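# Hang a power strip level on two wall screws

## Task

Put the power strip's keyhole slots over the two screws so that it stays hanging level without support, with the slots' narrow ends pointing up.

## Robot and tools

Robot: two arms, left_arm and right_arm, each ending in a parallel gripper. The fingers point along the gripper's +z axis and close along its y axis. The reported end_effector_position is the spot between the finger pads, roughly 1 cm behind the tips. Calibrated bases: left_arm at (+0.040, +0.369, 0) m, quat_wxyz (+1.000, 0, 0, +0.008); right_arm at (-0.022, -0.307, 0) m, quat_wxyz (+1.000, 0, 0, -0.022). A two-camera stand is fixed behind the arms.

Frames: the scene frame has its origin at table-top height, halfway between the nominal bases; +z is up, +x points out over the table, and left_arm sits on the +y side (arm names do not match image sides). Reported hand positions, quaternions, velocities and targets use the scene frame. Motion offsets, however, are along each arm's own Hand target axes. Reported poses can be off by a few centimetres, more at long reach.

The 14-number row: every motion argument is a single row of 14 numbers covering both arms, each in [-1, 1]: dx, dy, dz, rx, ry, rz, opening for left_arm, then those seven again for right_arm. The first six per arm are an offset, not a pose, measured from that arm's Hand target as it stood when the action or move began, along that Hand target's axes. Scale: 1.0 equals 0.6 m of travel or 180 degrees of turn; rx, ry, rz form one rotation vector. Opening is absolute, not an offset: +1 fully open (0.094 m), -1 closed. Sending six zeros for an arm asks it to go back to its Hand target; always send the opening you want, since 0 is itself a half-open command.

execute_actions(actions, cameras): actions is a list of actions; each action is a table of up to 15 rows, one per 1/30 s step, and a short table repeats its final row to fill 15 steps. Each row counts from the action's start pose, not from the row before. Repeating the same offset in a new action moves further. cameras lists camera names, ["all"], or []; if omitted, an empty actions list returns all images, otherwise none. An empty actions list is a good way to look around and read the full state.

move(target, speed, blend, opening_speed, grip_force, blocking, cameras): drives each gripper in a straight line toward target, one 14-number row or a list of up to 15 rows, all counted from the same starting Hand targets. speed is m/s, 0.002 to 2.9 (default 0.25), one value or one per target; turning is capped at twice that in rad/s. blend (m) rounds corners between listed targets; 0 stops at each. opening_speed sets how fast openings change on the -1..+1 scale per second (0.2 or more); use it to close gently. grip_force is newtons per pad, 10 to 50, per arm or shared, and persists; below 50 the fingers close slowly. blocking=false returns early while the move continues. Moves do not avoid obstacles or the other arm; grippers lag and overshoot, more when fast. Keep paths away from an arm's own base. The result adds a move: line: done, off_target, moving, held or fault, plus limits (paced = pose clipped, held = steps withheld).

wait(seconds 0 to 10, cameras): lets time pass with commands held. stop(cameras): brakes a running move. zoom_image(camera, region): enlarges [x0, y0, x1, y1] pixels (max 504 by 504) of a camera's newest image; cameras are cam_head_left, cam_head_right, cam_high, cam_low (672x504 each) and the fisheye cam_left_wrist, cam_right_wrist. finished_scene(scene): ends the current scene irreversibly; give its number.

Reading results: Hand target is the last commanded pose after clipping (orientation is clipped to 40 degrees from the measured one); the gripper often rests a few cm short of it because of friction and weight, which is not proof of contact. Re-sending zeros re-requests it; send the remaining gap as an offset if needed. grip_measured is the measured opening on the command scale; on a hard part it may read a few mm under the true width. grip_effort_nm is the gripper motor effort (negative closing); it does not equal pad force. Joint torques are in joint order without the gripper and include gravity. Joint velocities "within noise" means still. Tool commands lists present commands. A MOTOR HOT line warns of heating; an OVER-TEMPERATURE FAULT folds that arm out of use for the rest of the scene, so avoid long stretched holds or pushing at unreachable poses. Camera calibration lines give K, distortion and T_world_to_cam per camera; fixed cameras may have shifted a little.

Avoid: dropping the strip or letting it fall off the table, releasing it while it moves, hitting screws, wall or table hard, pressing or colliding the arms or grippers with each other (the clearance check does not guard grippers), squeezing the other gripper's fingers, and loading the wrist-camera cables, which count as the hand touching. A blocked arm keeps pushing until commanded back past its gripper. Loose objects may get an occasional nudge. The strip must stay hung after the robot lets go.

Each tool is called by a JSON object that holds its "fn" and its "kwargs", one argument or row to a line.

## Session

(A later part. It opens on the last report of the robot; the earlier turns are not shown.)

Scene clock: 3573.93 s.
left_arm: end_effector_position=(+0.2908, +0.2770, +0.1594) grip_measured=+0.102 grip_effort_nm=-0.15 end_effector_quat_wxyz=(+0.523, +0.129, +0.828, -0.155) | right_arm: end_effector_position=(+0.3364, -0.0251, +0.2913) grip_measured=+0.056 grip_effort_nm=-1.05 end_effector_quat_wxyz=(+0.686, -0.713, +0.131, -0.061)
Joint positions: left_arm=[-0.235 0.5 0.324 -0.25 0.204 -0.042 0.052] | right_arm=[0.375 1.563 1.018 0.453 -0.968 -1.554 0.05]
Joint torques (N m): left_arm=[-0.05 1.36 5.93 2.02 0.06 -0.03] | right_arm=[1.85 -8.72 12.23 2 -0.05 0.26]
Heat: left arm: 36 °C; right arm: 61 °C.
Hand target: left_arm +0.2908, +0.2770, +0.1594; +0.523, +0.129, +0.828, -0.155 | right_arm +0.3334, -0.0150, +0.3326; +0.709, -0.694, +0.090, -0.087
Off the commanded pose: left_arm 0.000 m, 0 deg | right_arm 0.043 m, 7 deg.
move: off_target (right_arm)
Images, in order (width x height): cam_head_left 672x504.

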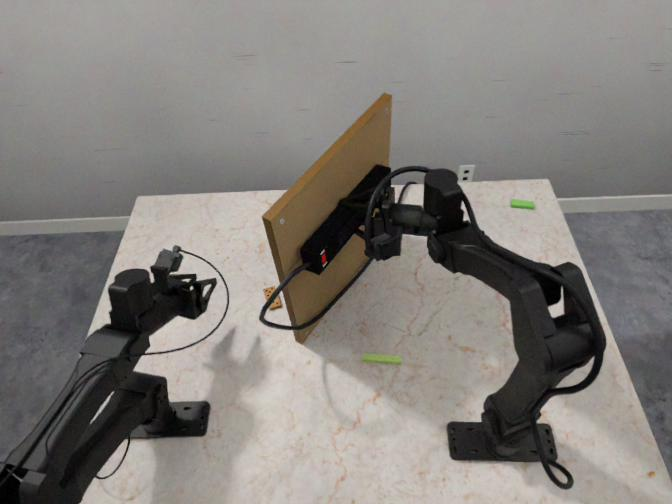

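{"fn": "move", "kwargs": {
  "target": [0,0,0,0,0,0,0.1,0.008,0.012,0.018,0,0.01,-0.012,-0.5],
  "speed": 0.03,
  "cameras": ["cam_head_left"]
}}

{"fn": "zoom_image", "kwargs": {
  "camera": "cam_head_left",
  "region": [285, 145, 405, 285]
}}

Scene clock: 3584.33 s.
left_arm: end_effector_position=(+0.2908, +0.2770, +0.1594) grip_measured=+0.102 grip_effort_nm=-0.15 end_effector_quat_wxyz=(+0.523, +0.129, +0.828, -0.155) | right_arm: end_effector_position=(+0.3380, -0.0247, +0.2911) grip_measured=+0.056 grip_effort_nm=-1.05 end_effector_quat_wxyz=(+0.684, -0.716, +0.119, -0.080)
Joint positions: left_arm=[-0.235 0.5 0.324 -0.25 0.204 -0.042 0.052] | right_arm=[0.378 1.563 1.018 0.453 -0.954 -1.597 0.05]
Joint torques (N m): left_arm=[-0.1 1.37 5.9 2.04 0.05 -0.03] | right_arm=[3.75 -6.76 11.92 2.3 0.45 0.3]
Heat: left arm: 36 °C; right arm: 62 °C.
Hand target: left_arm +0.2908, +0.2770, +0.1594; +0.523, +0.129, +0.828, -0.155 | right_arm +0.3407, -0.0055, +0.3256; +0.706, -0.694, +0.088, -0.111
Off the commanded pose: left_arm 0.000 m, 0 deg | right_arm 0.040 m, 6 deg.
move: off_target (right_arm)
Images, in order (width x height): cam_head_left 672x504.

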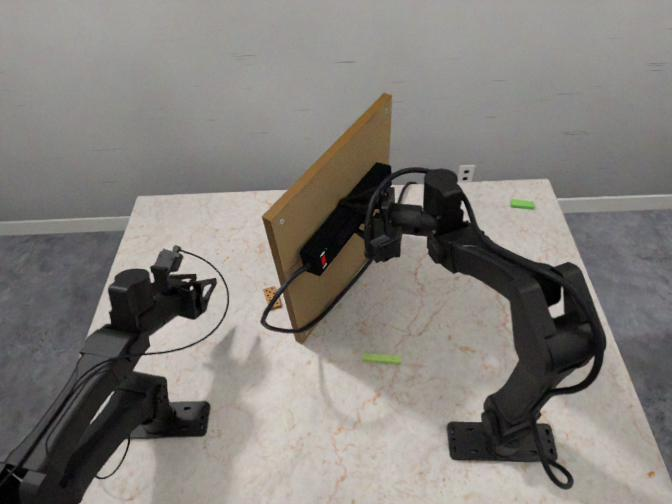

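Scaled by 3.600 from the camera's 672x504 image, which has a finer 960x720 frame.

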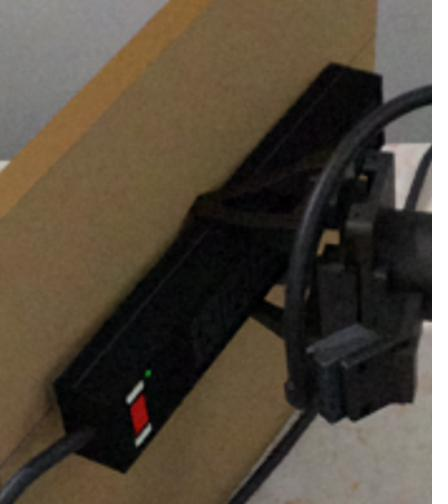

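{"fn": "move", "kwargs": {
  "target": [0,0,0,0,0,0,0.1,0.012,0.018,-0.022,0,0,0,-0.5],
  "speed": 0.03,
  "cameras": ["cam_head_left"]
}}

{"fn": "zoom_image", "kwargs": {
  "camera": "cam_head_left",
  "region": [285, 145, 405, 285]
}}

Scene clock: 3592.30 s.
left_arm: end_effector_position=(+0.2908, +0.2770, +0.1594) grip_measured=+0.102 grip_effort_nm=-0.14 end_effector_quat_wxyz=(+0.523, +0.129, +0.828, -0.155) | right_arm: end_effector_position=(+0.3382, -0.0252, +0.2914) grip_measured=+0.056 grip_effort_nm=-1.05 end_effector_quat_wxyz=(+0.685, -0.715, +0.112, -0.081)
Joint positions: left_arm=[-0.235 0.5 0.324 -0.25 0.204 -0.042 0.052] | right_arm=[0.374 1.568 1.018 0.467 -0.965 -1.602 0.05]
Joint torques (N m): left_arm=[-0.06 1.33 5.98 2.01 0.05 -0.02] | right_arm=[0.76 -6.16 9.61 2.48 0.11 0.31]
Heat: left arm: 36 °C; right arm: 62 °C.
Hand target: left_arm +0.2908, +0.2770, +0.1594; +0.523, +0.129, +0.828, -0.155 | right_arm +0.3444, -0.0200, +0.3147; +0.706, -0.694, +0.088, -0.111
Off the commanded pose: left_arm 0.000 m, 0 deg | right_arm 0.025 m, 6 deg.
move: off_target (right_arm)
Images, in order (width x height): cam_head_left 672x504.

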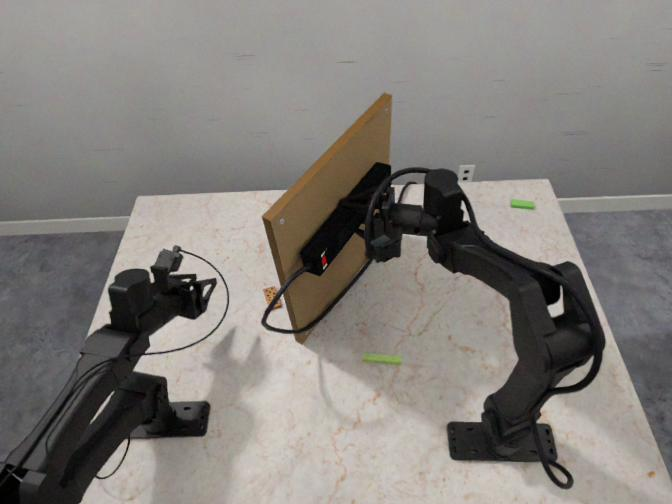

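Scaled by 3.600 from the camera's 672x504 image, which has a finer 960x720 frame.

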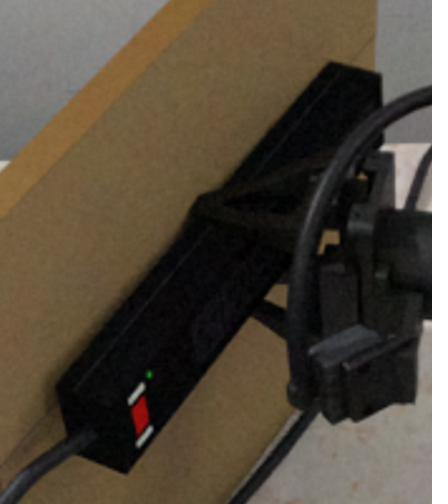

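{"fn": "move", "kwargs": {
  "target": [0,0,0,0,0,0,0.1,0.006,0.014,-0.006,0,0,0,-0.5],
  "speed": 0.03,
  "cameras": ["cam_head_left"]
}}

{"fn": "zoom_image", "kwargs": {
  "camera": "cam_head_left",
  "region": [285, 145, 405, 285]
}}

Scene clock: 3599.10 s.
left_arm: end_effector_position=(+0.2908, +0.2770, +0.1594) grip_measured=+0.102 grip_effort_nm=-0.15 end_effector_quat_wxyz=(+0.523, +0.129, +0.828, -0.155) | right_arm: end_effector_position=(+0.3385, -0.0254, +0.2909) grip_measured=+0.056 grip_effort_nm=-1.05 end_effector_quat_wxyz=(+0.690, -0.712, +0.106, -0.081)
Joint positions: left_arm=[-0.235 0.5 0.324 -0.25 0.204 -0.042 0.052] | right_arm=[0.37 1.579 1.013 0.503 -0.98 -1.593 0.05]
Joint torques (N m): left_arm=[-0.01 1.36 5.94 2.03 0.05 -0.04] | right_arm=[0.01 -5.85 8.77 2.42 0.11 0.17]
Heat: left arm: 36 °C; right arm: 61 °C.
Hand target: left_arm +0.2908, +0.2770, +0.1594; +0.523, +0.129, +0.828, -0.155 | right_arm +0.3470, -0.0243, +0.3064; +0.706, -0.694, +0.088, -0.111
Off the commanded pose: left_arm 0.000 m, 0 deg | right_arm 0.018 m, 5 deg.
move: off_target (right_arm)
Images, in order (width x height): cam_head_left 672x504.

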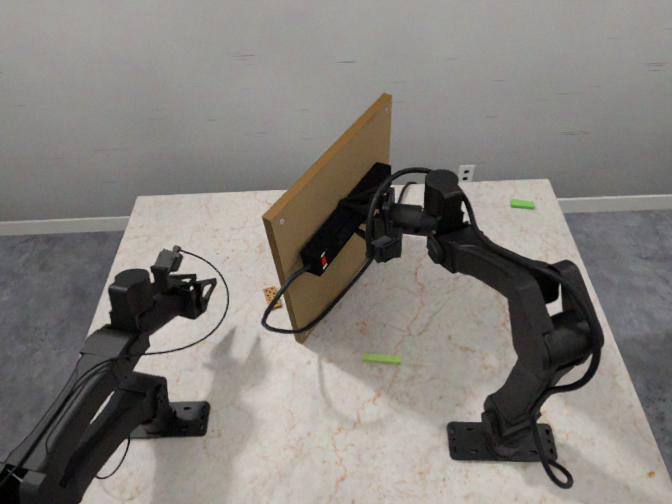

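Scaled by 3.600 from the camera's 672x504 image, which has a finer 960x720 frame.

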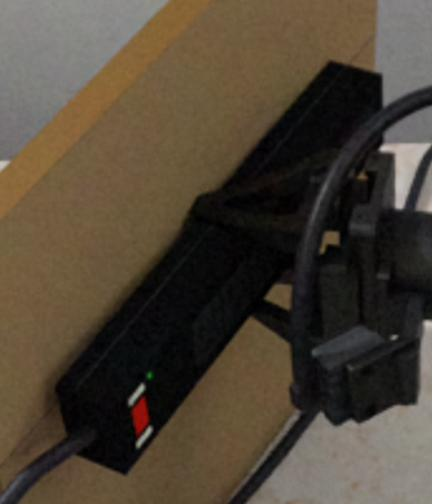

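{"fn": "move", "kwargs": {
  "target": [0,0,0,0,0,0,0.1,0.0,0.016,0.0,0,0,0,-0.5],
  "speed": 0.03,
  "cameras": ["cam_head_left"]
}}

{"fn": "zoom_image", "kwargs": {
  "camera": "cam_head_left",
  "region": [285, 145, 405, 285]
}}

Scene clock: 3607.07 s.
left_arm: end_effector_position=(+0.2908, +0.2770, +0.1594) grip_measured=+0.102 grip_effort_nm=-0.15 end_effector_quat_wxyz=(+0.523, +0.129, +0.828, -0.155) | right_arm: end_effector_position=(+0.3385, -0.0249, +0.2881) grip_measured=+0.056 grip_effort_nm=-1.05 end_effector_quat_wxyz=(+0.695, -0.707, +0.094, -0.089)
Joint positions: left_arm=[-0.235 0.5 0.324 -0.25 0.204 -0.042 0.052] | right_arm=[0.37 1.593 0.991 0.571 -0.984 -1.592 0.05]
Joint torques (N m): left_arm=[-0.1 1.32 5.98 2.02 0.05 -0.03] | right_arm=[0.1 -5.49 8.31 2.21 0.2 0.19]
Heat: left arm: 36 °C; right arm: 60 °C.
Hand target: left_arm +0.2908, +0.2770, +0.1594; +0.523, +0.129, +0.828, -0.155 | right_arm +0.3474, -0.0242, +0.2967; +0.706, -0.694, +0.088, -0.111
Off the commanded pose: left_arm 0.000 m, 0 deg | right_arm 0.012 m, 3 deg.
move: off_target (right_arm)
Images, in order (width x height): cam_head_left 672x504.

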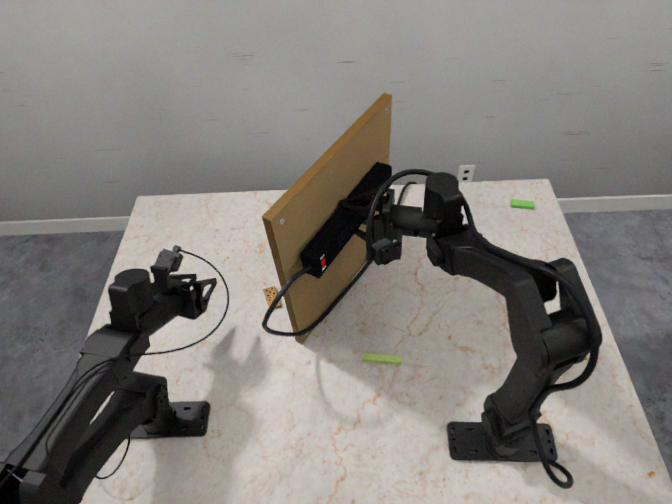

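Scaled by 3.600 from the camera's 672x504 image, which has a finer 960x720 frame.

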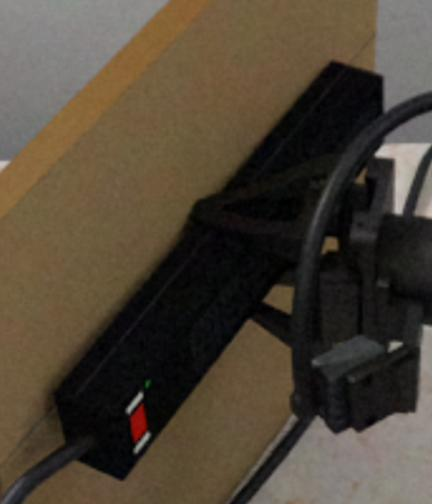

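{"fn": "move", "kwargs": {
  "target": [0,0,0,0,0,0,0.1,0.006,-0.002,0.035,0,0.02,0.002,-0.5],
  "speed": 0.03,
  "cameras": ["cam_head_left"]
}}

{"fn": "zoom_image", "kwargs": {
  "camera": "cam_head_left",
  "region": [285, 145, 405, 285]
}}

Scene clock: 3615.33 s.
left_arm: end_effector_position=(+0.2908, +0.2770, +0.1594) grip_measured=+0.102 grip_effort_nm=-0.15 end_effector_quat_wxyz=(+0.523, +0.129, +0.828, -0.155) | right_arm: end_effector_position=(+0.3396, -0.0236, +0.2881) grip_measured=+0.056 grip_effort_nm=-1.05 end_effector_quat_wxyz=(+0.695, -0.706, +0.097, -0.093)
Joint positions: left_arm=[-0.235 0.5 0.324 -0.25 0.204 -0.042 0.052] | right_arm=[0.376 1.593 0.991 0.571 -0.969 -1.592 0.05]
Joint torques (N m): left_arm=[0.01 1.33 5.9 2.03 0.04 -0.02] | right_arm=[4.27 -4.48 10.11 2.08 1.42 0.27]
Heat: left arm: 36 °C; right arm: 59 °C.
Hand target: left_arm +0.2908, +0.2770, +0.1594; +0.523, +0.129, +0.828, -0.155 | right_arm +0.3567, -0.0051, +0.2985; +0.703, -0.690, +0.112, -0.131
Off the commanded pose: left_arm 0.000 m, 0 deg | right_arm 0.027 m, 5 deg.
move: off_target (right_arm)
Images, in order (width x height): cam_head_left 672x504.

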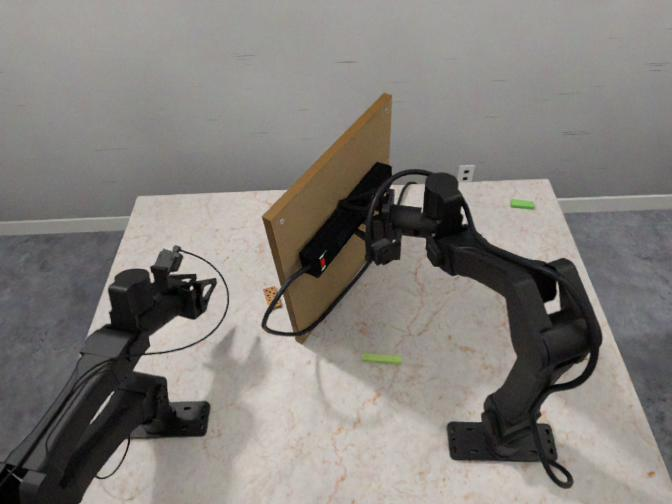

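Scaled by 3.600 from the camera's 672x504 image, which has a finer 960x720 frame.

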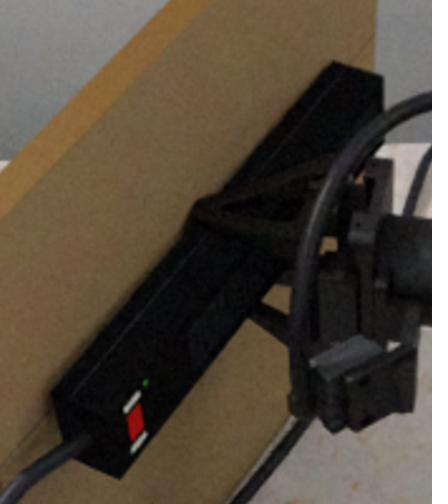

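{"fn": "move", "kwargs": {
  "target": [
    [0,0,0,0,0,0,0.1,0.004,0,0.02,0,0.02,0.015,-0.5],
    [0,0,0,0,0,0,0.1,0.004,0,0.025,0,0.02,0,-0.5]
  ],
  "speed": 0.03,
  "cameras": ["cam_head_left"]
}}

{"fn": "zoom_image", "kwargs": {
  "camera": "cam_head_left",
  "region": [285, 145, 405, 285]
}}

Scene clock: 3626.57 s.
left_arm: end_effector_position=(+0.2908, +0.2770, +0.1594) grip_measured=+0.102 grip_effort_nm=-0.15 end_effector_quat_wxyz=(+0.523, +0.129, +0.828, -0.155) | right_arm: end_effector_position=(+0.3402, -0.0225, +0.2874) grip_measured=+0.056 grip_effort_nm=-1.05 end_effector_quat_wxyz=(+0.694, -0.706, +0.102, -0.096)
Joint positions: left_arm=[-0.235 0.5 0.324 -0.25 0.204 -0.042 0.052] | right_arm=[0.382 1.59 0.986 0.573 -0.951 -1.59 0.05]
Joint torques (N m): left_arm=[-0.05 1.29 5.98 2.02 0.04 -0.02] | right_arm=[7.02 -4.03 11.18 2.03 2.3 0.25]
Heat: left arm: 36 °C; right arm: 58 °C.
Hand target: left_arm +0.2908, +0.2770, +0.1594; +0.523, +0.129, +0.828, -0.155 | right_arm +0.3639, +0.0082, +0.2989; +0.700, -0.685, +0.134, -0.152
Off the commanded pose: left_arm 0.000 m, 0 deg | right_arm 0.041 m, 8 deg.
move: off_target (right_arm)
Images, in order (width x height): cam_head_left 672x504.

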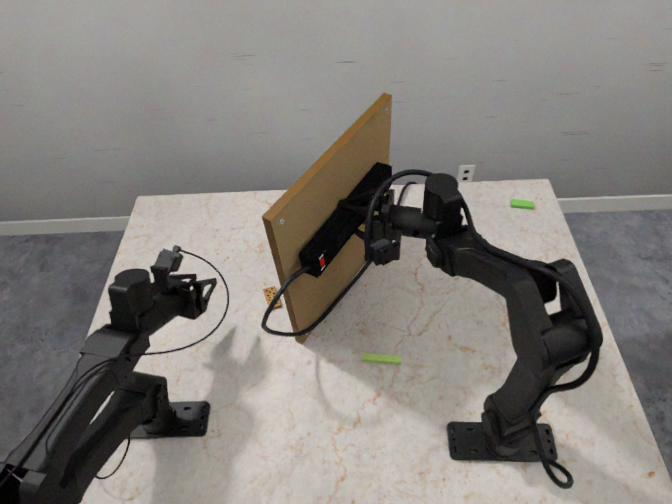

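Scaled by 3.600 from the camera's 672x504 image, which has a finer 960x720 frame.

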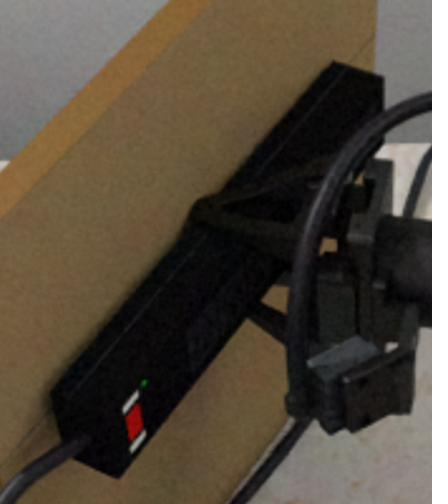

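{"fn": "move", "kwargs": {
  "target": [0,0,0,0,0,0,0.1,0,0.04,-0.01,0,-0.015,0.02,-0.5],
  "speed": 0.03,
  "cameras": ["cam_head_left"]
}}

{"fn": "zoom_image", "kwargs": {
  "camera": "cam_head_left",
  "region": [285, 145, 405, 285]
}}

Scene clock: 3641.37 s.
left_arm: end_effector_position=(+0.2908, +0.2770, +0.1594) grip_measured=+0.102 grip_effort_nm=-0.15 end_effector_quat_wxyz=(+0.523, +0.129, +0.828, -0.155) | right_arm: end_effector_position=(+0.3400, -0.0215, +0.2861) grip_measured=+0.056 grip_effort_nm=-1.05 end_effector_quat_wxyz=(+0.709, -0.691, +0.094, -0.103)
Joint positions: left_arm=[-0.235 0.5 0.324 -0.25 0.204 -0.042 0.052] | right_arm=[0.384 1.615 0.949 0.713 -0.951 -1.542 0.05]
Joint torques (N m): left_arm=[-0.06 1.32 6 2.03 0.03 0] | right_arm=[5.2 -1.98 9.7 1.66 1.64 0.31]
Heat: left arm: 36 °C; right arm: 58 °C.
Hand target: left_arm +0.2908, +0.2770, +0.1594; +0.523, +0.129, +0.828, -0.155 | right_arm +0.3623, +0.0031, +0.2748; +0.707, -0.684, +0.139, -0.114
Off the commanded pose: left_arm 0.000 m, 0 deg | right_arm 0.035 m, 5 deg.
move: off_target (right_arm)
Images, in order (width x height): cam_head_left 672x504.

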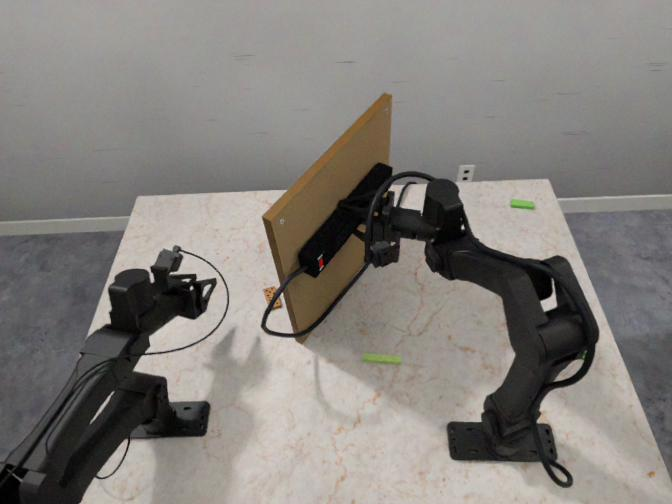

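Scaled by 3.600 from the camera's 672x504 image, which has a finer 960x720 frame.

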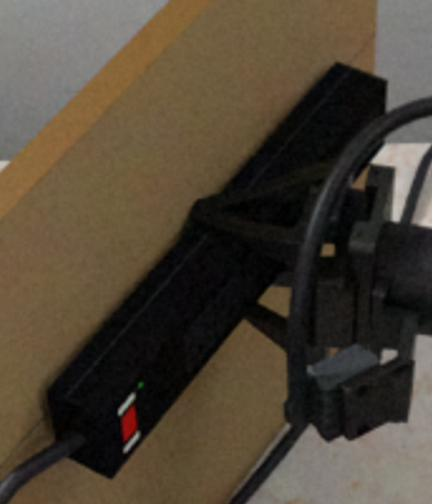

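{"fn": "move", "kwargs": {
  "target": [0,0,0,0,0,0,0.1,0.006,0.006,0.012,0,-0.045,0.012,-0.5],
  "speed": 0.03,
  "cameras": ["cam_head_left"]
}}

{"fn": "zoom_image", "kwargs": {
  "camera": "cam_head_left",
  "region": [285, 145, 405, 285]
}}

Scene clock: 3651.00 s.
left_arm: end_effector_position=(+0.2908, +0.2770, +0.1594) grip_measured=+0.102 grip_effort_nm=-0.15 end_effector_quat_wxyz=(+0.523, +0.129, +0.828, -0.155) | right_arm: end_effector_position=(+0.3395, -0.0221, +0.2838) grip_measured=+0.056 grip_effort_nm=-1.05 end_effector_quat_wxyz=(+0.723, -0.688, +0.038, -0.058)
Joint positions: left_arm=[-0.235 0.5 0.324 -0.25 0.204 -0.042 0.052] | right_arm=[0.346 1.717 1.009 0.828 -1.131 -1.486 0.05]
Joint torques (N m): left_arm=[-0.03 1.33 5.96 2.02 0.05 -0.03] | right_arm=[5.22 -2.21 11.56 0.94 1.69 0.36]
Heat: left arm: 36 °C; right arm: 58 °C.
Hand target: left_arm +0.2908, +0.2770, +0.1594; +0.523, +0.129, +0.828, -0.155 | right_arm +0.3682, +0.0086, +0.2711; +0.717, -0.688, +0.102, -0.052
Off the commanded pose: left_arm 0.000 m, 0 deg | right_arm 0.044 m, 7 deg.
move: off_target (right_arm)
Images, in order (width x height): cam_head_left 672x504.

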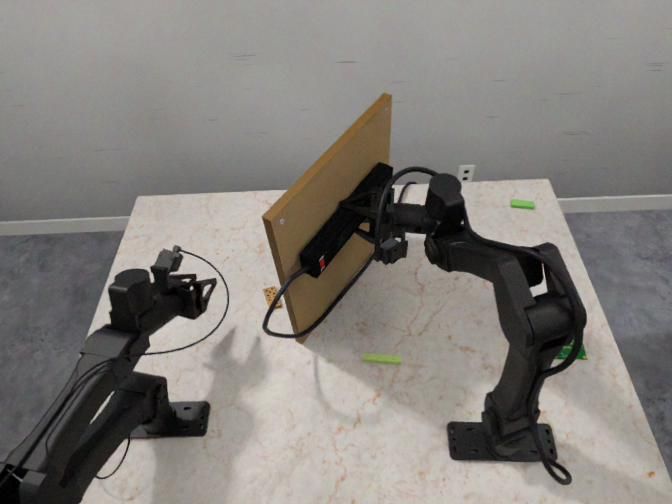

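Scaled by 3.600 from the camera's 672x504 image, which has a finer 960x720 frame.

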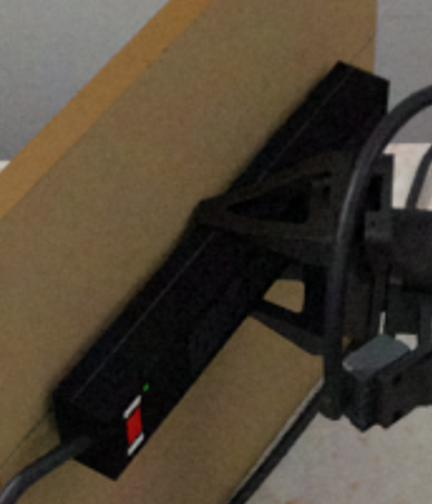

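{"fn": "move", "kwargs": {
  "target": [
    [0,0,0,0,0,0,0.1,0.006,0.016,-0.014,0,0.02,0.02,-0.5],
    [0,0,0,0,0,0,0.1,0.01,0.016,0.012,0,0.02,0.02,-0.5]
  ],
  "speed": 0.03,
  "cameras": ["cam_head_left"]
}}

{"fn": "zoom_image", "kwargs": {
  "camera": "cam_head_left",
  "region": [285, 145, 405, 285]
}}

Scene clock: 3662.57 s.
left_arm: end_effector_position=(+0.2908, +0.2770, +0.1594) grip_measured=+0.102 grip_effort_nm=-0.14 end_effector_quat_wxyz=(+0.523, +0.129, +0.828, -0.155) | right_arm: end_effector_position=(+0.3406, -0.0230, +0.2835) grip_measured=+0.056 grip_effort_nm=-1.05 end_effector_quat_wxyz=(+0.728, -0.682, +0.047, -0.061)
Joint positions: left_arm=[-0.235 0.5 0.324 -0.25 0.204 -0.042 0.052] | right_arm=[0.346 1.72 0.991 0.879 -1.112 -1.451 0.05]
Joint torques (N m): left_arm=[-0.09 1.31 5.97 2 0.05 -0.02] | right_arm=[6.58 -2.09 10.14 0.66 2.38 0.49]
Heat: left arm: 36 °C; right arm: 57 °C.
Hand target: left_arm +0.2908, +0.2770, +0.1594; +0.523, +0.129, +0.828, -0.155 | right_arm +0.3750, +0.0148, +0.2614; +0.715, -0.682, +0.146, -0.051
Off the commanded pose: left_arm 0.000 m, 0 deg | right_arm 0.056 m, 11 deg.
move: off_target (right_arm)
Images, in order (width x height): cam_head_left 672x504.

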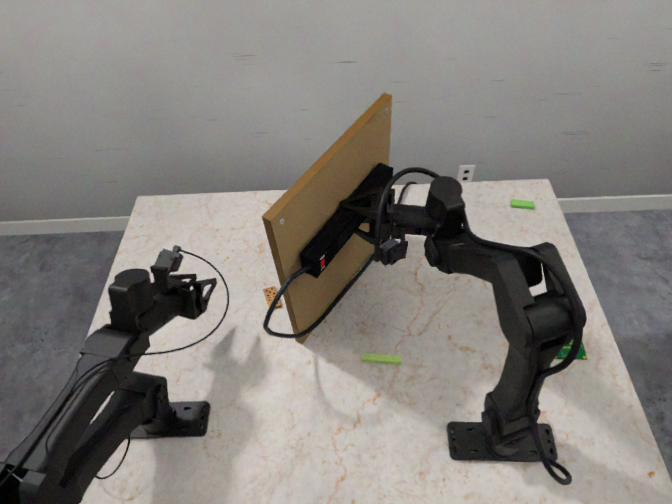

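Scaled by 3.600 from the camera's 672x504 image, which has a finer 960x720 frame.

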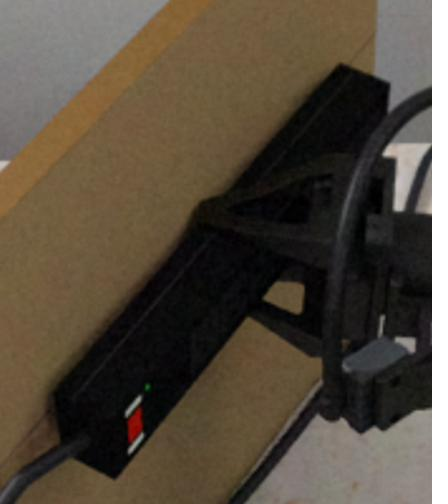

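{"fn": "move", "kwargs": {
  "target": [
    [0,0,0,0,0,0,0.1,0.014,0.008,0.008,-0.02,-0.01,0.01,-0.5],
    [0,0,0,0,0,0,0.1,0.014,0.012,0.015,-0.02,-0.02,0.02,-0.5]
  ],
  "speed": 0.03,
  "cameras": ["cam_head_left"]
}}

{"fn": "zoom_image", "kwargs": {
  "camera": "cam_head_left",
  "region": [285, 145, 405, 285]
}}

Scene clock: 3674.50 s.
left_arm: end_effector_position=(+0.2908, +0.2770, +0.1594) grip_measured=+0.102 grip_effort_nm=-0.14 end_effector_quat_wxyz=(+0.523, +0.129, +0.828, -0.155) | right_arm: end_effector_position=(+0.3402, -0.0210, +0.2827) grip_measured=+0.056 grip_effort_nm=-1.05 end_effector_quat_wxyz=(+0.721, -0.692, +0.020, -0.022)
Joint positions: left_arm=[-0.235 0.5 0.324 -0.25 0.204 -0.042 0.052] | right_arm=[0.333 1.764 1.069 0.815 -1.221 -1.46 0.05]
Joint torques (N m): left_arm=[-0.02 1.37 5.93 2.01 0.04 -0.03] | right_arm=[6.24 -1.24 10.74 0.28 2.54 0.63]
Heat: left arm: 36 °C; right arm: 58 °C.
Hand target: left_arm +0.2908, +0.2770, +0.1594; +0.523, +0.129, +0.828, -0.155 | right_arm +0.3845, +0.0216, +0.2534; +0.698, -0.701, +0.146, -0.003
Off the commanded pose: left_arm 0.000 m, 0 deg | right_arm 0.068 m, 15 deg.
move: off_target (right_arm)
Images, in order (width x height): cam_head_left 672x504.

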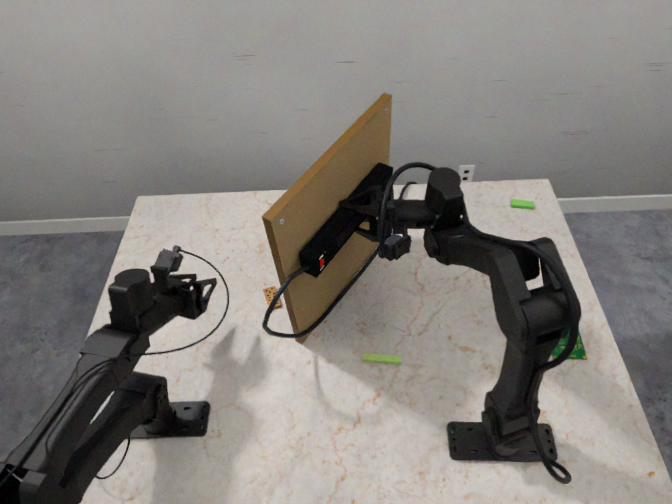

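Scaled by 3.600 from the camera's 672x504 image, which has a finer 960x720 frame.

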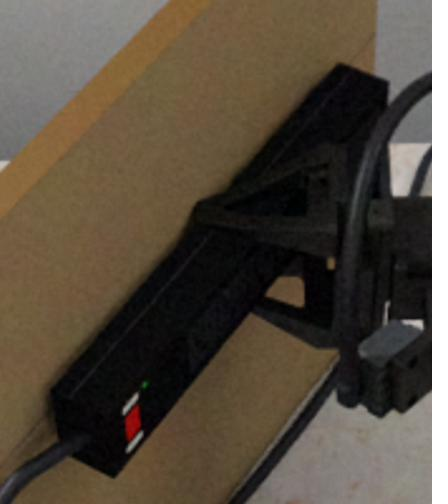

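{"fn": "move", "kwargs": {
  "target": [
    [0,0,0,0,0,0,0.1,-0.03,-0.02,-0.02,0.02,0.1,0.0,-0.5],
    [0,0,0,0,0,0,0.1,-0.045,-0.03,-0.02,0.02,0.16,0.0,-0.5]
  ],
  "speed": 0.04,
  "cameras": ["cam_head_left"]
}}

{"fn": "zoom_image", "kwargs": {
  "camera": "cam_head_left",
  "region": [285, 145, 405, 285]
}}

Scene clock: 3691.13 s.
left_arm: end_effector_position=(+0.2908, +0.2770, +0.1594) grip_measured=+0.102 grip_effort_nm=-0.14 end_effector_quat_wxyz=(+0.523, +0.129, +0.828, -0.155) | right_arm: end_effector_position=(+0.3393, -0.0205, +0.2828) grip_measured=+0.056 grip_effort_nm=-1.05 end_effector_quat_wxyz=(+0.661, -0.677, +0.259, -0.196)
Joint positions: left_arm=[-0.235 0.5 0.324 -0.25 0.204 -0.042 0.052] | right_arm=[0.557 1.425 0.844 0.527 -0.405 -1.514 0.05]
Joint torques (N m): left_arm=[-0.1 1.32 5.87 2.03 0.06 -0.01] | right_arm=[7.43 3.1 14.05 2 1.5 1.06]
Heat: left arm: 36 °C; right arm: 59 °C.
Hand target: left_arm +0.2908, +0.2770, +0.1594; +0.523, +0.129, +0.828, -0.155 | right_arm +0.3598, +0.0152, +0.2768; +0.662, -0.656, +0.315, -0.181
Off the commanded pose: left_arm 0.000 m, 0 deg | right_arm 0.042 m, 7 deg.
move: off_target (right_arm)
Images, in order (width x height): cam_head_left 672x504.

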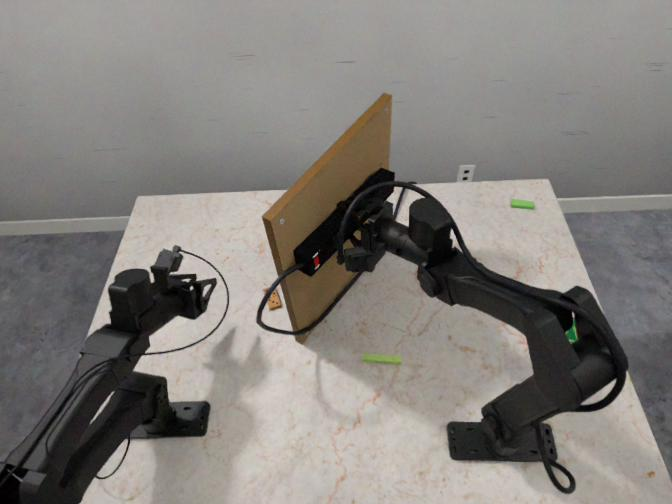

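Scaled by 3.600 from the camera's 672x504 image, which has a finer 960x720 frame.

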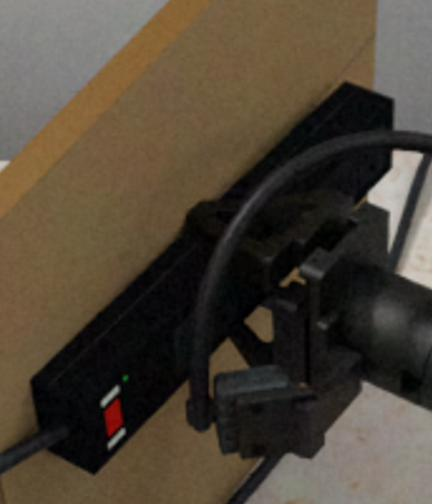

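{"fn": "move", "kwargs": {
  "target": [
    [0,0,0,0,0,0,0.1,0.0,-0.004,-0.01,0,-0.03,-0.03,-0.5],
    [0,0,0,0,0,0,0.1,0.01,-0.004,0.0,0,-0.07,-0.03,-0.5]
  ],
  "speed": 0.04,
  "cameras": ["cam_head_left"]
}}

{"fn": "zoom_image", "kwargs": {
  "camera": "cam_head_left",
  "region": [285, 145, 405, 285]
}}

Scene clock: 3702.77 s.
left_arm: end_effector_position=(+0.2908, +0.2770, +0.1594) grip_measured=+0.102 grip_effort_nm=-0.14 end_effector_quat_wxyz=(+0.523, +0.129, +0.828, -0.155) | right_arm: end_effector_position=(+0.3402, -0.0205, +0.2806) grip_measured=+0.056 grip_effort_nm=-1.05 end_effector_quat_wxyz=(+0.688, -0.686, +0.182, -0.151)
Joint positions: left_arm=[-0.235 0.5 0.324 -0.25 0.204 -0.042 0.052] | right_arm=[0.463 1.512 0.866 0.636 -0.677 -1.533 0.05]
Joint torques (N m): left_arm=[-0.09 1.37 5.91 2.04 0.06 -0.01] | right_arm=[4.85 1.73 16.17 1.35 0.95 0.42]
Heat: left arm: 36 °C; right arm: 63 °C.
Hand target: left_arm +0.2908, +0.2770, +0.1594; +0.523, +0.129, +0.828, -0.155 | right_arm +0.3646, +0.0111, +0.2779; +0.683, -0.686, +0.209, -0.139
Off the commanded pose: left_arm 0.000 m, 0 deg | right_arm 0.040 m, 3 deg.
move: off_target (right_arm)
Images, in order (width x height): cam_head_left 672x504.

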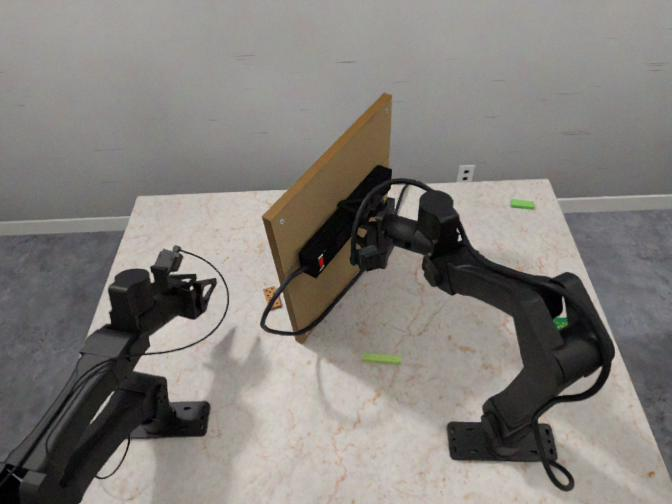

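Scaled by 3.600 from the camera's 672x504 image, which has a finer 960x720 frame.

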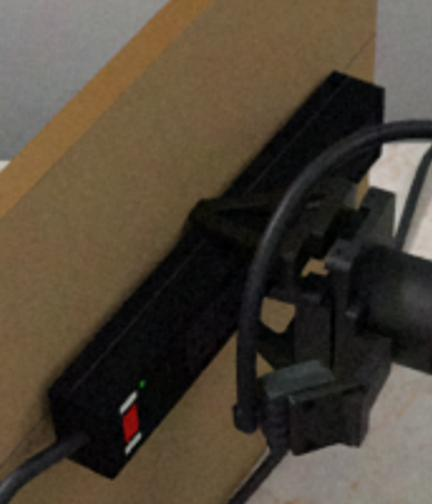

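{"fn": "move", "kwargs": {
  "target": [0,0,0,0,0,0,0.1,0.012,0.002,0.014,0,-0.03,-0.002,-0.5],
  "speed": 0.04,
  "cameras": ["cam_head_left"]
}}

{"fn": "zoom_image", "kwargs": {
  "camera": "cam_head_left",
  "region": [285, 145, 405, 285]
}}

Scene clock: 3711.43 s.
left_arm: end_effector_position=(+0.2908, +0.2770, +0.1594) grip_measured=+0.102 grip_effort_nm=-0.14 end_effector_quat_wxyz=(+0.523, +0.129, +0.828, -0.155) | right_arm: end_effector_position=(+0.3408, -0.0212, +0.2825) grip_measured=+0.056 grip_effort_nm=-1.05 end_effector_quat_wxyz=(+0.704, -0.692, +0.120, -0.104)
Joint positions: left_arm=[-0.235 0.5 0.324 -0.25 0.204 -0.042 0.052] | right_arm=[0.397 1.597 0.932 0.687 -0.9 -1.528 0.05]
Joint torques (N m): left_arm=[-0.12 1.33 5.91 2.02 0.04 -0.01] | right_arm=[6.58 -0.08 15.25 1.04 1.85 0.32]
Heat: left arm: 36 °C; right arm: 65 °C.
Hand target: left_arm +0.2908, +0.2770, +0.1594; +0.523, +0.129, +0.828, -0.155 | right_arm +0.3747, +0.0152, +0.2758; +0.692, -0.692, +0.175, -0.109
Off the commanded pose: left_arm 0.000 m, 0 deg | right_arm 0.050 m, 6 deg.
move: off_target (right_arm)
Images, in order (width x height): cam_head_left 672x504.

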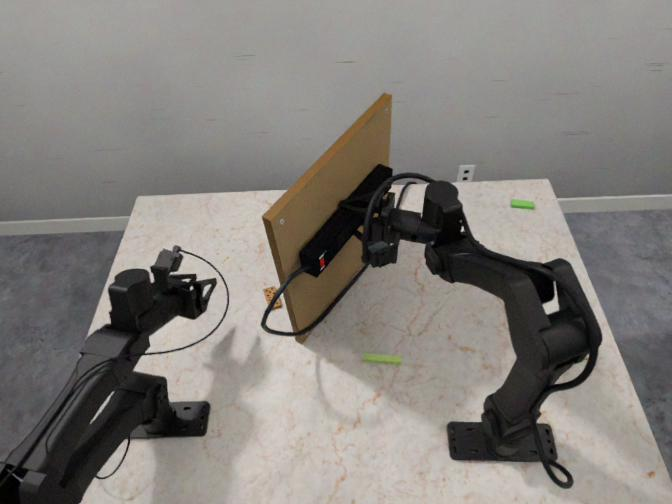

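Scaled by 3.600 from the camera's 672x504 image, which has a finer 960x720 frame.

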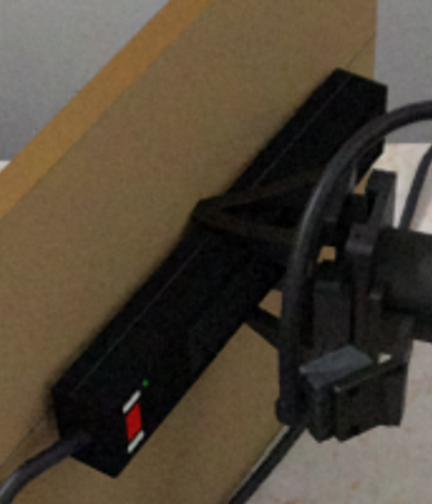

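{"fn": "move", "kwargs": {
  "target": [
    [0,0,0,0,0,0,0.1,0.02,0.0,0.01,0,0,0.02,-0.5],
    [0,0,0,0,0,0,0.1,-0.02,0.0,0.02,0,0,0.0,-0.5],
    [0,0,0,0,0,0,0.1,0.0,0.03,0.02,0,-0.02,0.0,-0.5],
    [0,0,0,0,0,0,0.1,0.0,-0.02,0.02,0,-0.02,0.0,-0.5],
    [0,0,0,0,0,0,0.1,0.0,0.0,0.02,0,-0.02,0.0,-0.5]
  ],
  "speed": 0.05,
  "blend": 0.005,
  "cameras": ["cam_head_left"]
}}

{"fn": "zoom_image", "kwargs": {
  "camera": "cam_head_left",
  "region": [285, 145, 405, 285]
}}

Scene clock: 3725.37 s.
left_arm: end_effector_position=(+0.2908, +0.2770, +0.1594) grip_measured=+0.102 grip_effort_nm=-0.15 end_effector_quat_wxyz=(+0.523, +0.129, +0.828, -0.155) | right_arm: end_effector_position=(+0.3411, -0.0209, +0.2830) grip_measured=+0.056 grip_effort_nm=-1.05 end_effector_quat_wxyz=(+0.709, -0.696, +0.086, -0.072)
Joint positions: left_arm=[-0.235 0.5 0.324 -0.25 0.204 -0.042 0.052] | right_arm=[0.369 1.651 0.986 0.696 -1.022 -1.521 0.05]
Joint torques (N m): left_arm=[-0.01 1.35 5.93 2.03 0.05 -0.01] | right_arm=[8.25 -0.75 14.72 1.01 2.42 0.3]
Heat: left arm: 36 °C; right arm: 65 °C.
Hand target: left_arm +0.2908, +0.2770, +0.1594; +0.523, +0.129, +0.828, -0.155 | right_arm +0.3795, +0.0261, +0.2757; +0.697, -0.695, +0.153, -0.087
Off the commanded pose: left_arm 0.000 m, 0 deg | right_arm 0.061 m, 8 deg.
move: off_target (right_arm)
Images, in order (width x height): cam_head_left 672x504.

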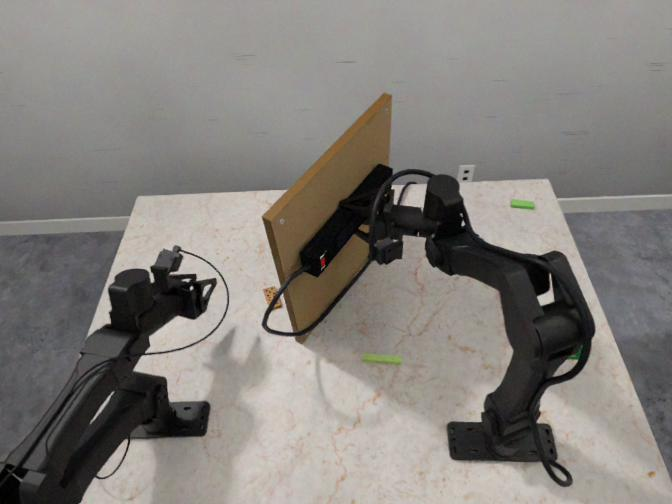

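Scaled by 3.600 from the camera's 672x504 image, which has a finer 960x720 frame.

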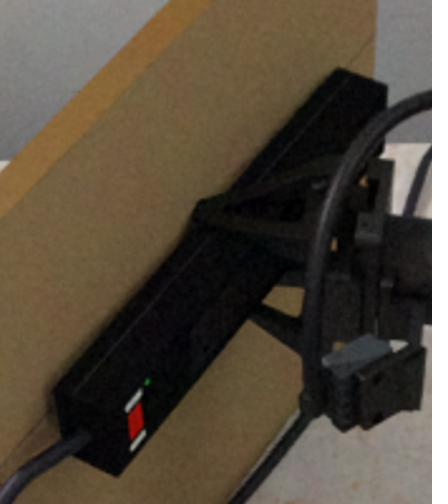

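{"fn": "move", "kwargs": {
  "target": [
    [0,0,0,0,0,0,0.1,-0.02,-0.01,-0.02,0,0.06,0.0,-0.5],
    [0,0,0,0,0,0,0.1,-0.02,-0.01,-0.01,0,0.09,0.0,-0.5]
  ],
  "speed": 0.04,
  "cameras": ["cam_head_left"]
}}

{"fn": "zoom_image", "kwargs": {
  "camera": "cam_head_left",
  "region": [285, 145, 405, 285]
}}

Scene clock: 3748.77 s.
left_arm: end_effector_position=(+0.2908, +0.2770, +0.1594) grip_measured=+0.102 grip_effort_nm=-0.15 end_effector_quat_wxyz=(+0.523, +0.129, +0.828, -0.155) | right_arm: end_effector_position=(+0.3410, -0.0214, +0.2830) grip_measured=+0.056 grip_effort_nm=-1.05 end_effector_quat_wxyz=(+0.664, -0.703, +0.195, -0.164)
Joint positions: left_arm=[-0.235 0.5 0.324 -0.25 0.204 -0.042 0.052] | right_arm=[0.477 1.474 0.905 0.491 -0.624 -1.588 0.05]
Joint torques (N m): left_arm=[-0.06 1.28 6 2.04 0.05 -0.04] | right_arm=[9.96 1.98 13.57 2.22 2.33 0.85]
Heat: left arm: 36 °C; right arm: 61 °C.
Hand target: left_arm +0.2908, +0.2770, +0.1594; +0.523, +0.129, +0.828, -0.155 | right_arm +0.3668, +0.0244, +0.2828; +0.668, -0.676, +0.249, -0.184
Off the commanded pose: left_arm 0.000 m, 0 deg | right_arm 0.052 m, 7 deg.
move: off_target (right_arm)
Images, in order (width x height): cam_head_left 672x504.

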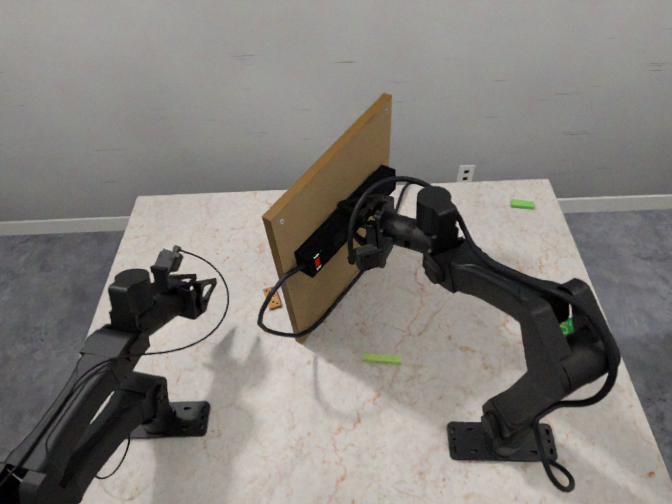

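Scaled by 3.600 from the camera's 672x504 image, which has a finer 960x720 frame.

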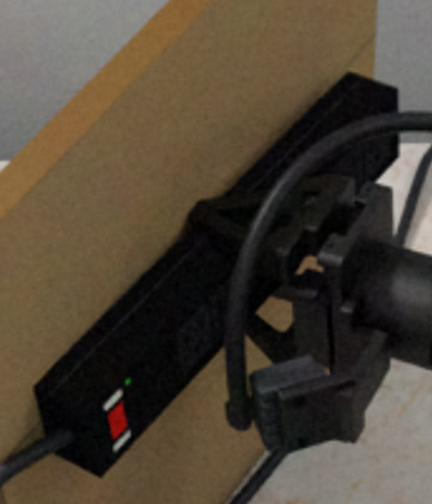

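{"fn": "move", "kwargs": {
  "target": [0,0,0,0,0,0,0.1,0.02,0.008,0.01,0,-0.04,0.0,-0.5],
  "speed": 0.03,
  "cameras": ["cam_head_left"]
}}

{"fn": "zoom_image", "kwargs": {
  "camera": "cam_head_left",
  "region": [285, 145, 405, 285]
}}

Scene clock: 3758.27 s.
left_arm: end_effector_position=(+0.2908, +0.2770, +0.1594) grip_measured=+0.102 grip_effort_nm=-0.14 end_effector_quat_wxyz=(+0.523, +0.129, +0.828, -0.155) | right_arm: end_effector_position=(+0.3417, -0.0204, +0.2806) grip_measured=+0.056 grip_effort_nm=-1.05 end_effector_quat_wxyz=(+0.690, -0.694, +0.150, -0.139)
Joint positions: left_arm=[-0.235 0.5 0.324 -0.25 0.204 -0.042 0.052] | right_arm=[0.434 1.546 0.9 0.636 -0.769 -1.565 0.05]
Joint torques (N m): left_arm=[-0.02 1.33 5.97 2.03 0.04 -0.02] | right_arm=[7.35 2.56 16.95 1.45 1.96 0.64]
Heat: left arm: 36 °C; right arm: 64 °C.
Hand target: left_arm +0.2908, +0.2770, +0.1594; +0.523, +0.129, +0.828, -0.155 | right_arm +0.3796, +0.0223, +0.2768; +0.683, -0.686, +0.207, -0.142
Off the commanded pose: left_arm 0.000 m, 0 deg | right_arm 0.057 m, 7 deg.
move: off_target (right_arm)
Images, in order (width x height): cam_head_left 672x504.

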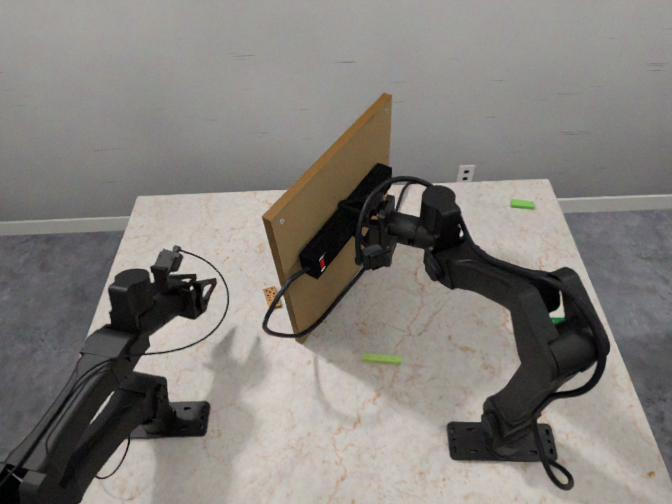

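Scaled by 3.600 from the camera's 672x504 image, which has a finer 960x720 frame.

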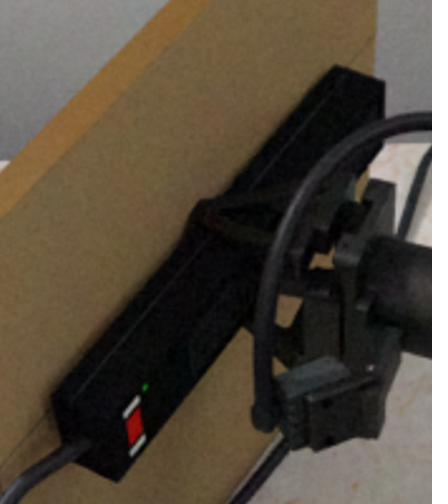

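{"fn": "move", "kwargs": {
  "target": [0,0,0,0,0,0,0.1,0,0,0,0,0,0,-0.5],
  "speed": 0.02,
  "cameras": ["cam_head_left","cam_right_wrist"]
}}

{"fn": "zoom_image", "kwargs": {
  "camera": "cam_head_left",
  "region": [285, 145, 405, 285]
}}

Scene clock: 3799.07 s.
left_arm: end_effector_position=(+0.2908, +0.2770, +0.1594) grip_measured=+0.102 grip_effort_nm=-0.14 end_effector_quat_wxyz=(+0.523, +0.129, +0.828, -0.155) | right_arm: end_effector_position=(+0.3417, -0.0204, +0.2807) grip_measured=+0.056 grip_effort_nm=-1.05 end_effector_quat_wxyz=(+0.690, -0.694, +0.150, -0.139)
Joint positions: left_arm=[-0.235 0.5 0.324 -0.25 0.204 -0.042 0.052] | right_arm=[0.434 1.546 0.9 0.636 -0.769 -1.565 0.05]
Joint torques (N m): left_arm=[-0.06 1.33 5.94 2.02 0.05 -0.01] | right_arm=[7.51 2.63 16.91 1.41 1.95 0.69]
Heat: left arm: 36 °C; right arm: 73 °C.
Hand target: left_arm +0.2908, +0.2770, +0.1594; +0.523, +0.129, +0.828, -0.155 | right_arm +0.3796, +0.0223, +0.2769; +0.683, -0.686, +0.207, -0.142
Off the commanded pose: left_arm 0.000 m, 0 deg | right_arm 0.057 m, 7 deg.
move: off_target (right_arm)
camera_calibration:
cam_right_wrist: T_world_to_cam=[[0.130769, 0.0261582, 0.991068, -0.316211], [0.409172, -0.911966, -0.0299191, -0.151919], [0.903038, 0.40943, -0.129961, -0.146901], [0, 0, 0, 1]] pos_world=[0.236168, -0.070128, 0.28975]
Images, in order (width x height): cam_head_left 672x504, cam_right_wrist 672x504.

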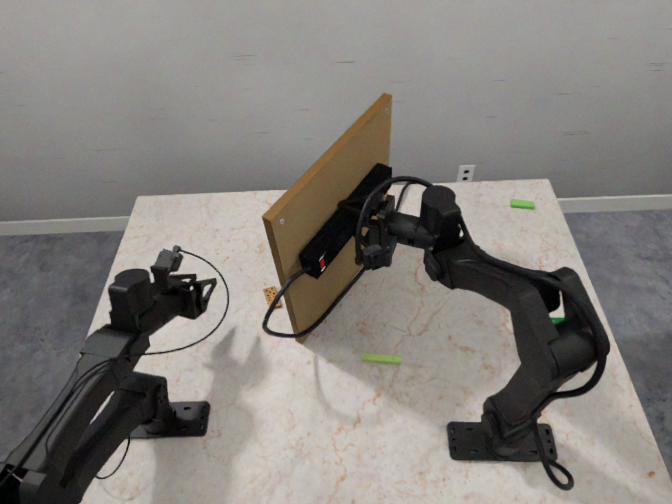

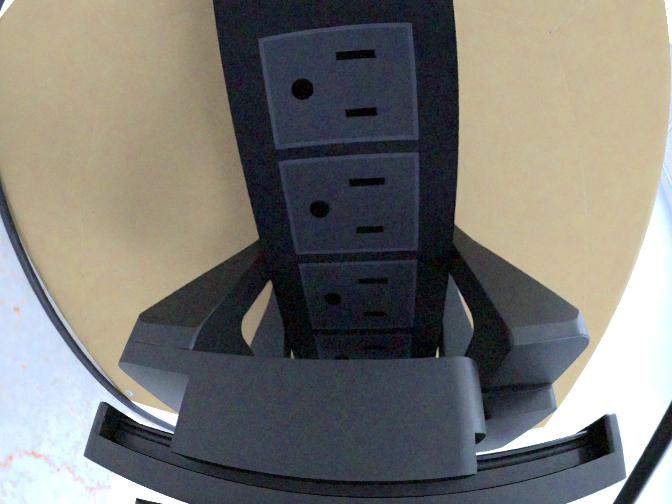

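Scaled by 3.600 from the camera's 672x504 image, which has a finer 960x720 frame.

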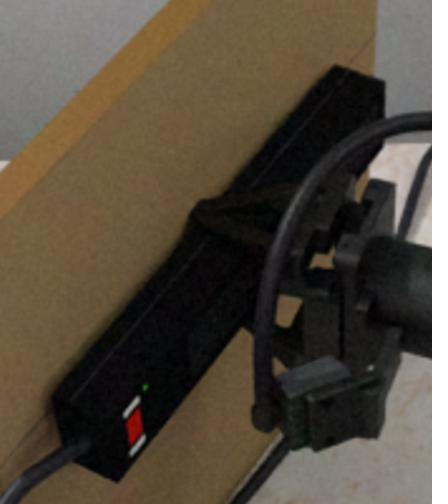

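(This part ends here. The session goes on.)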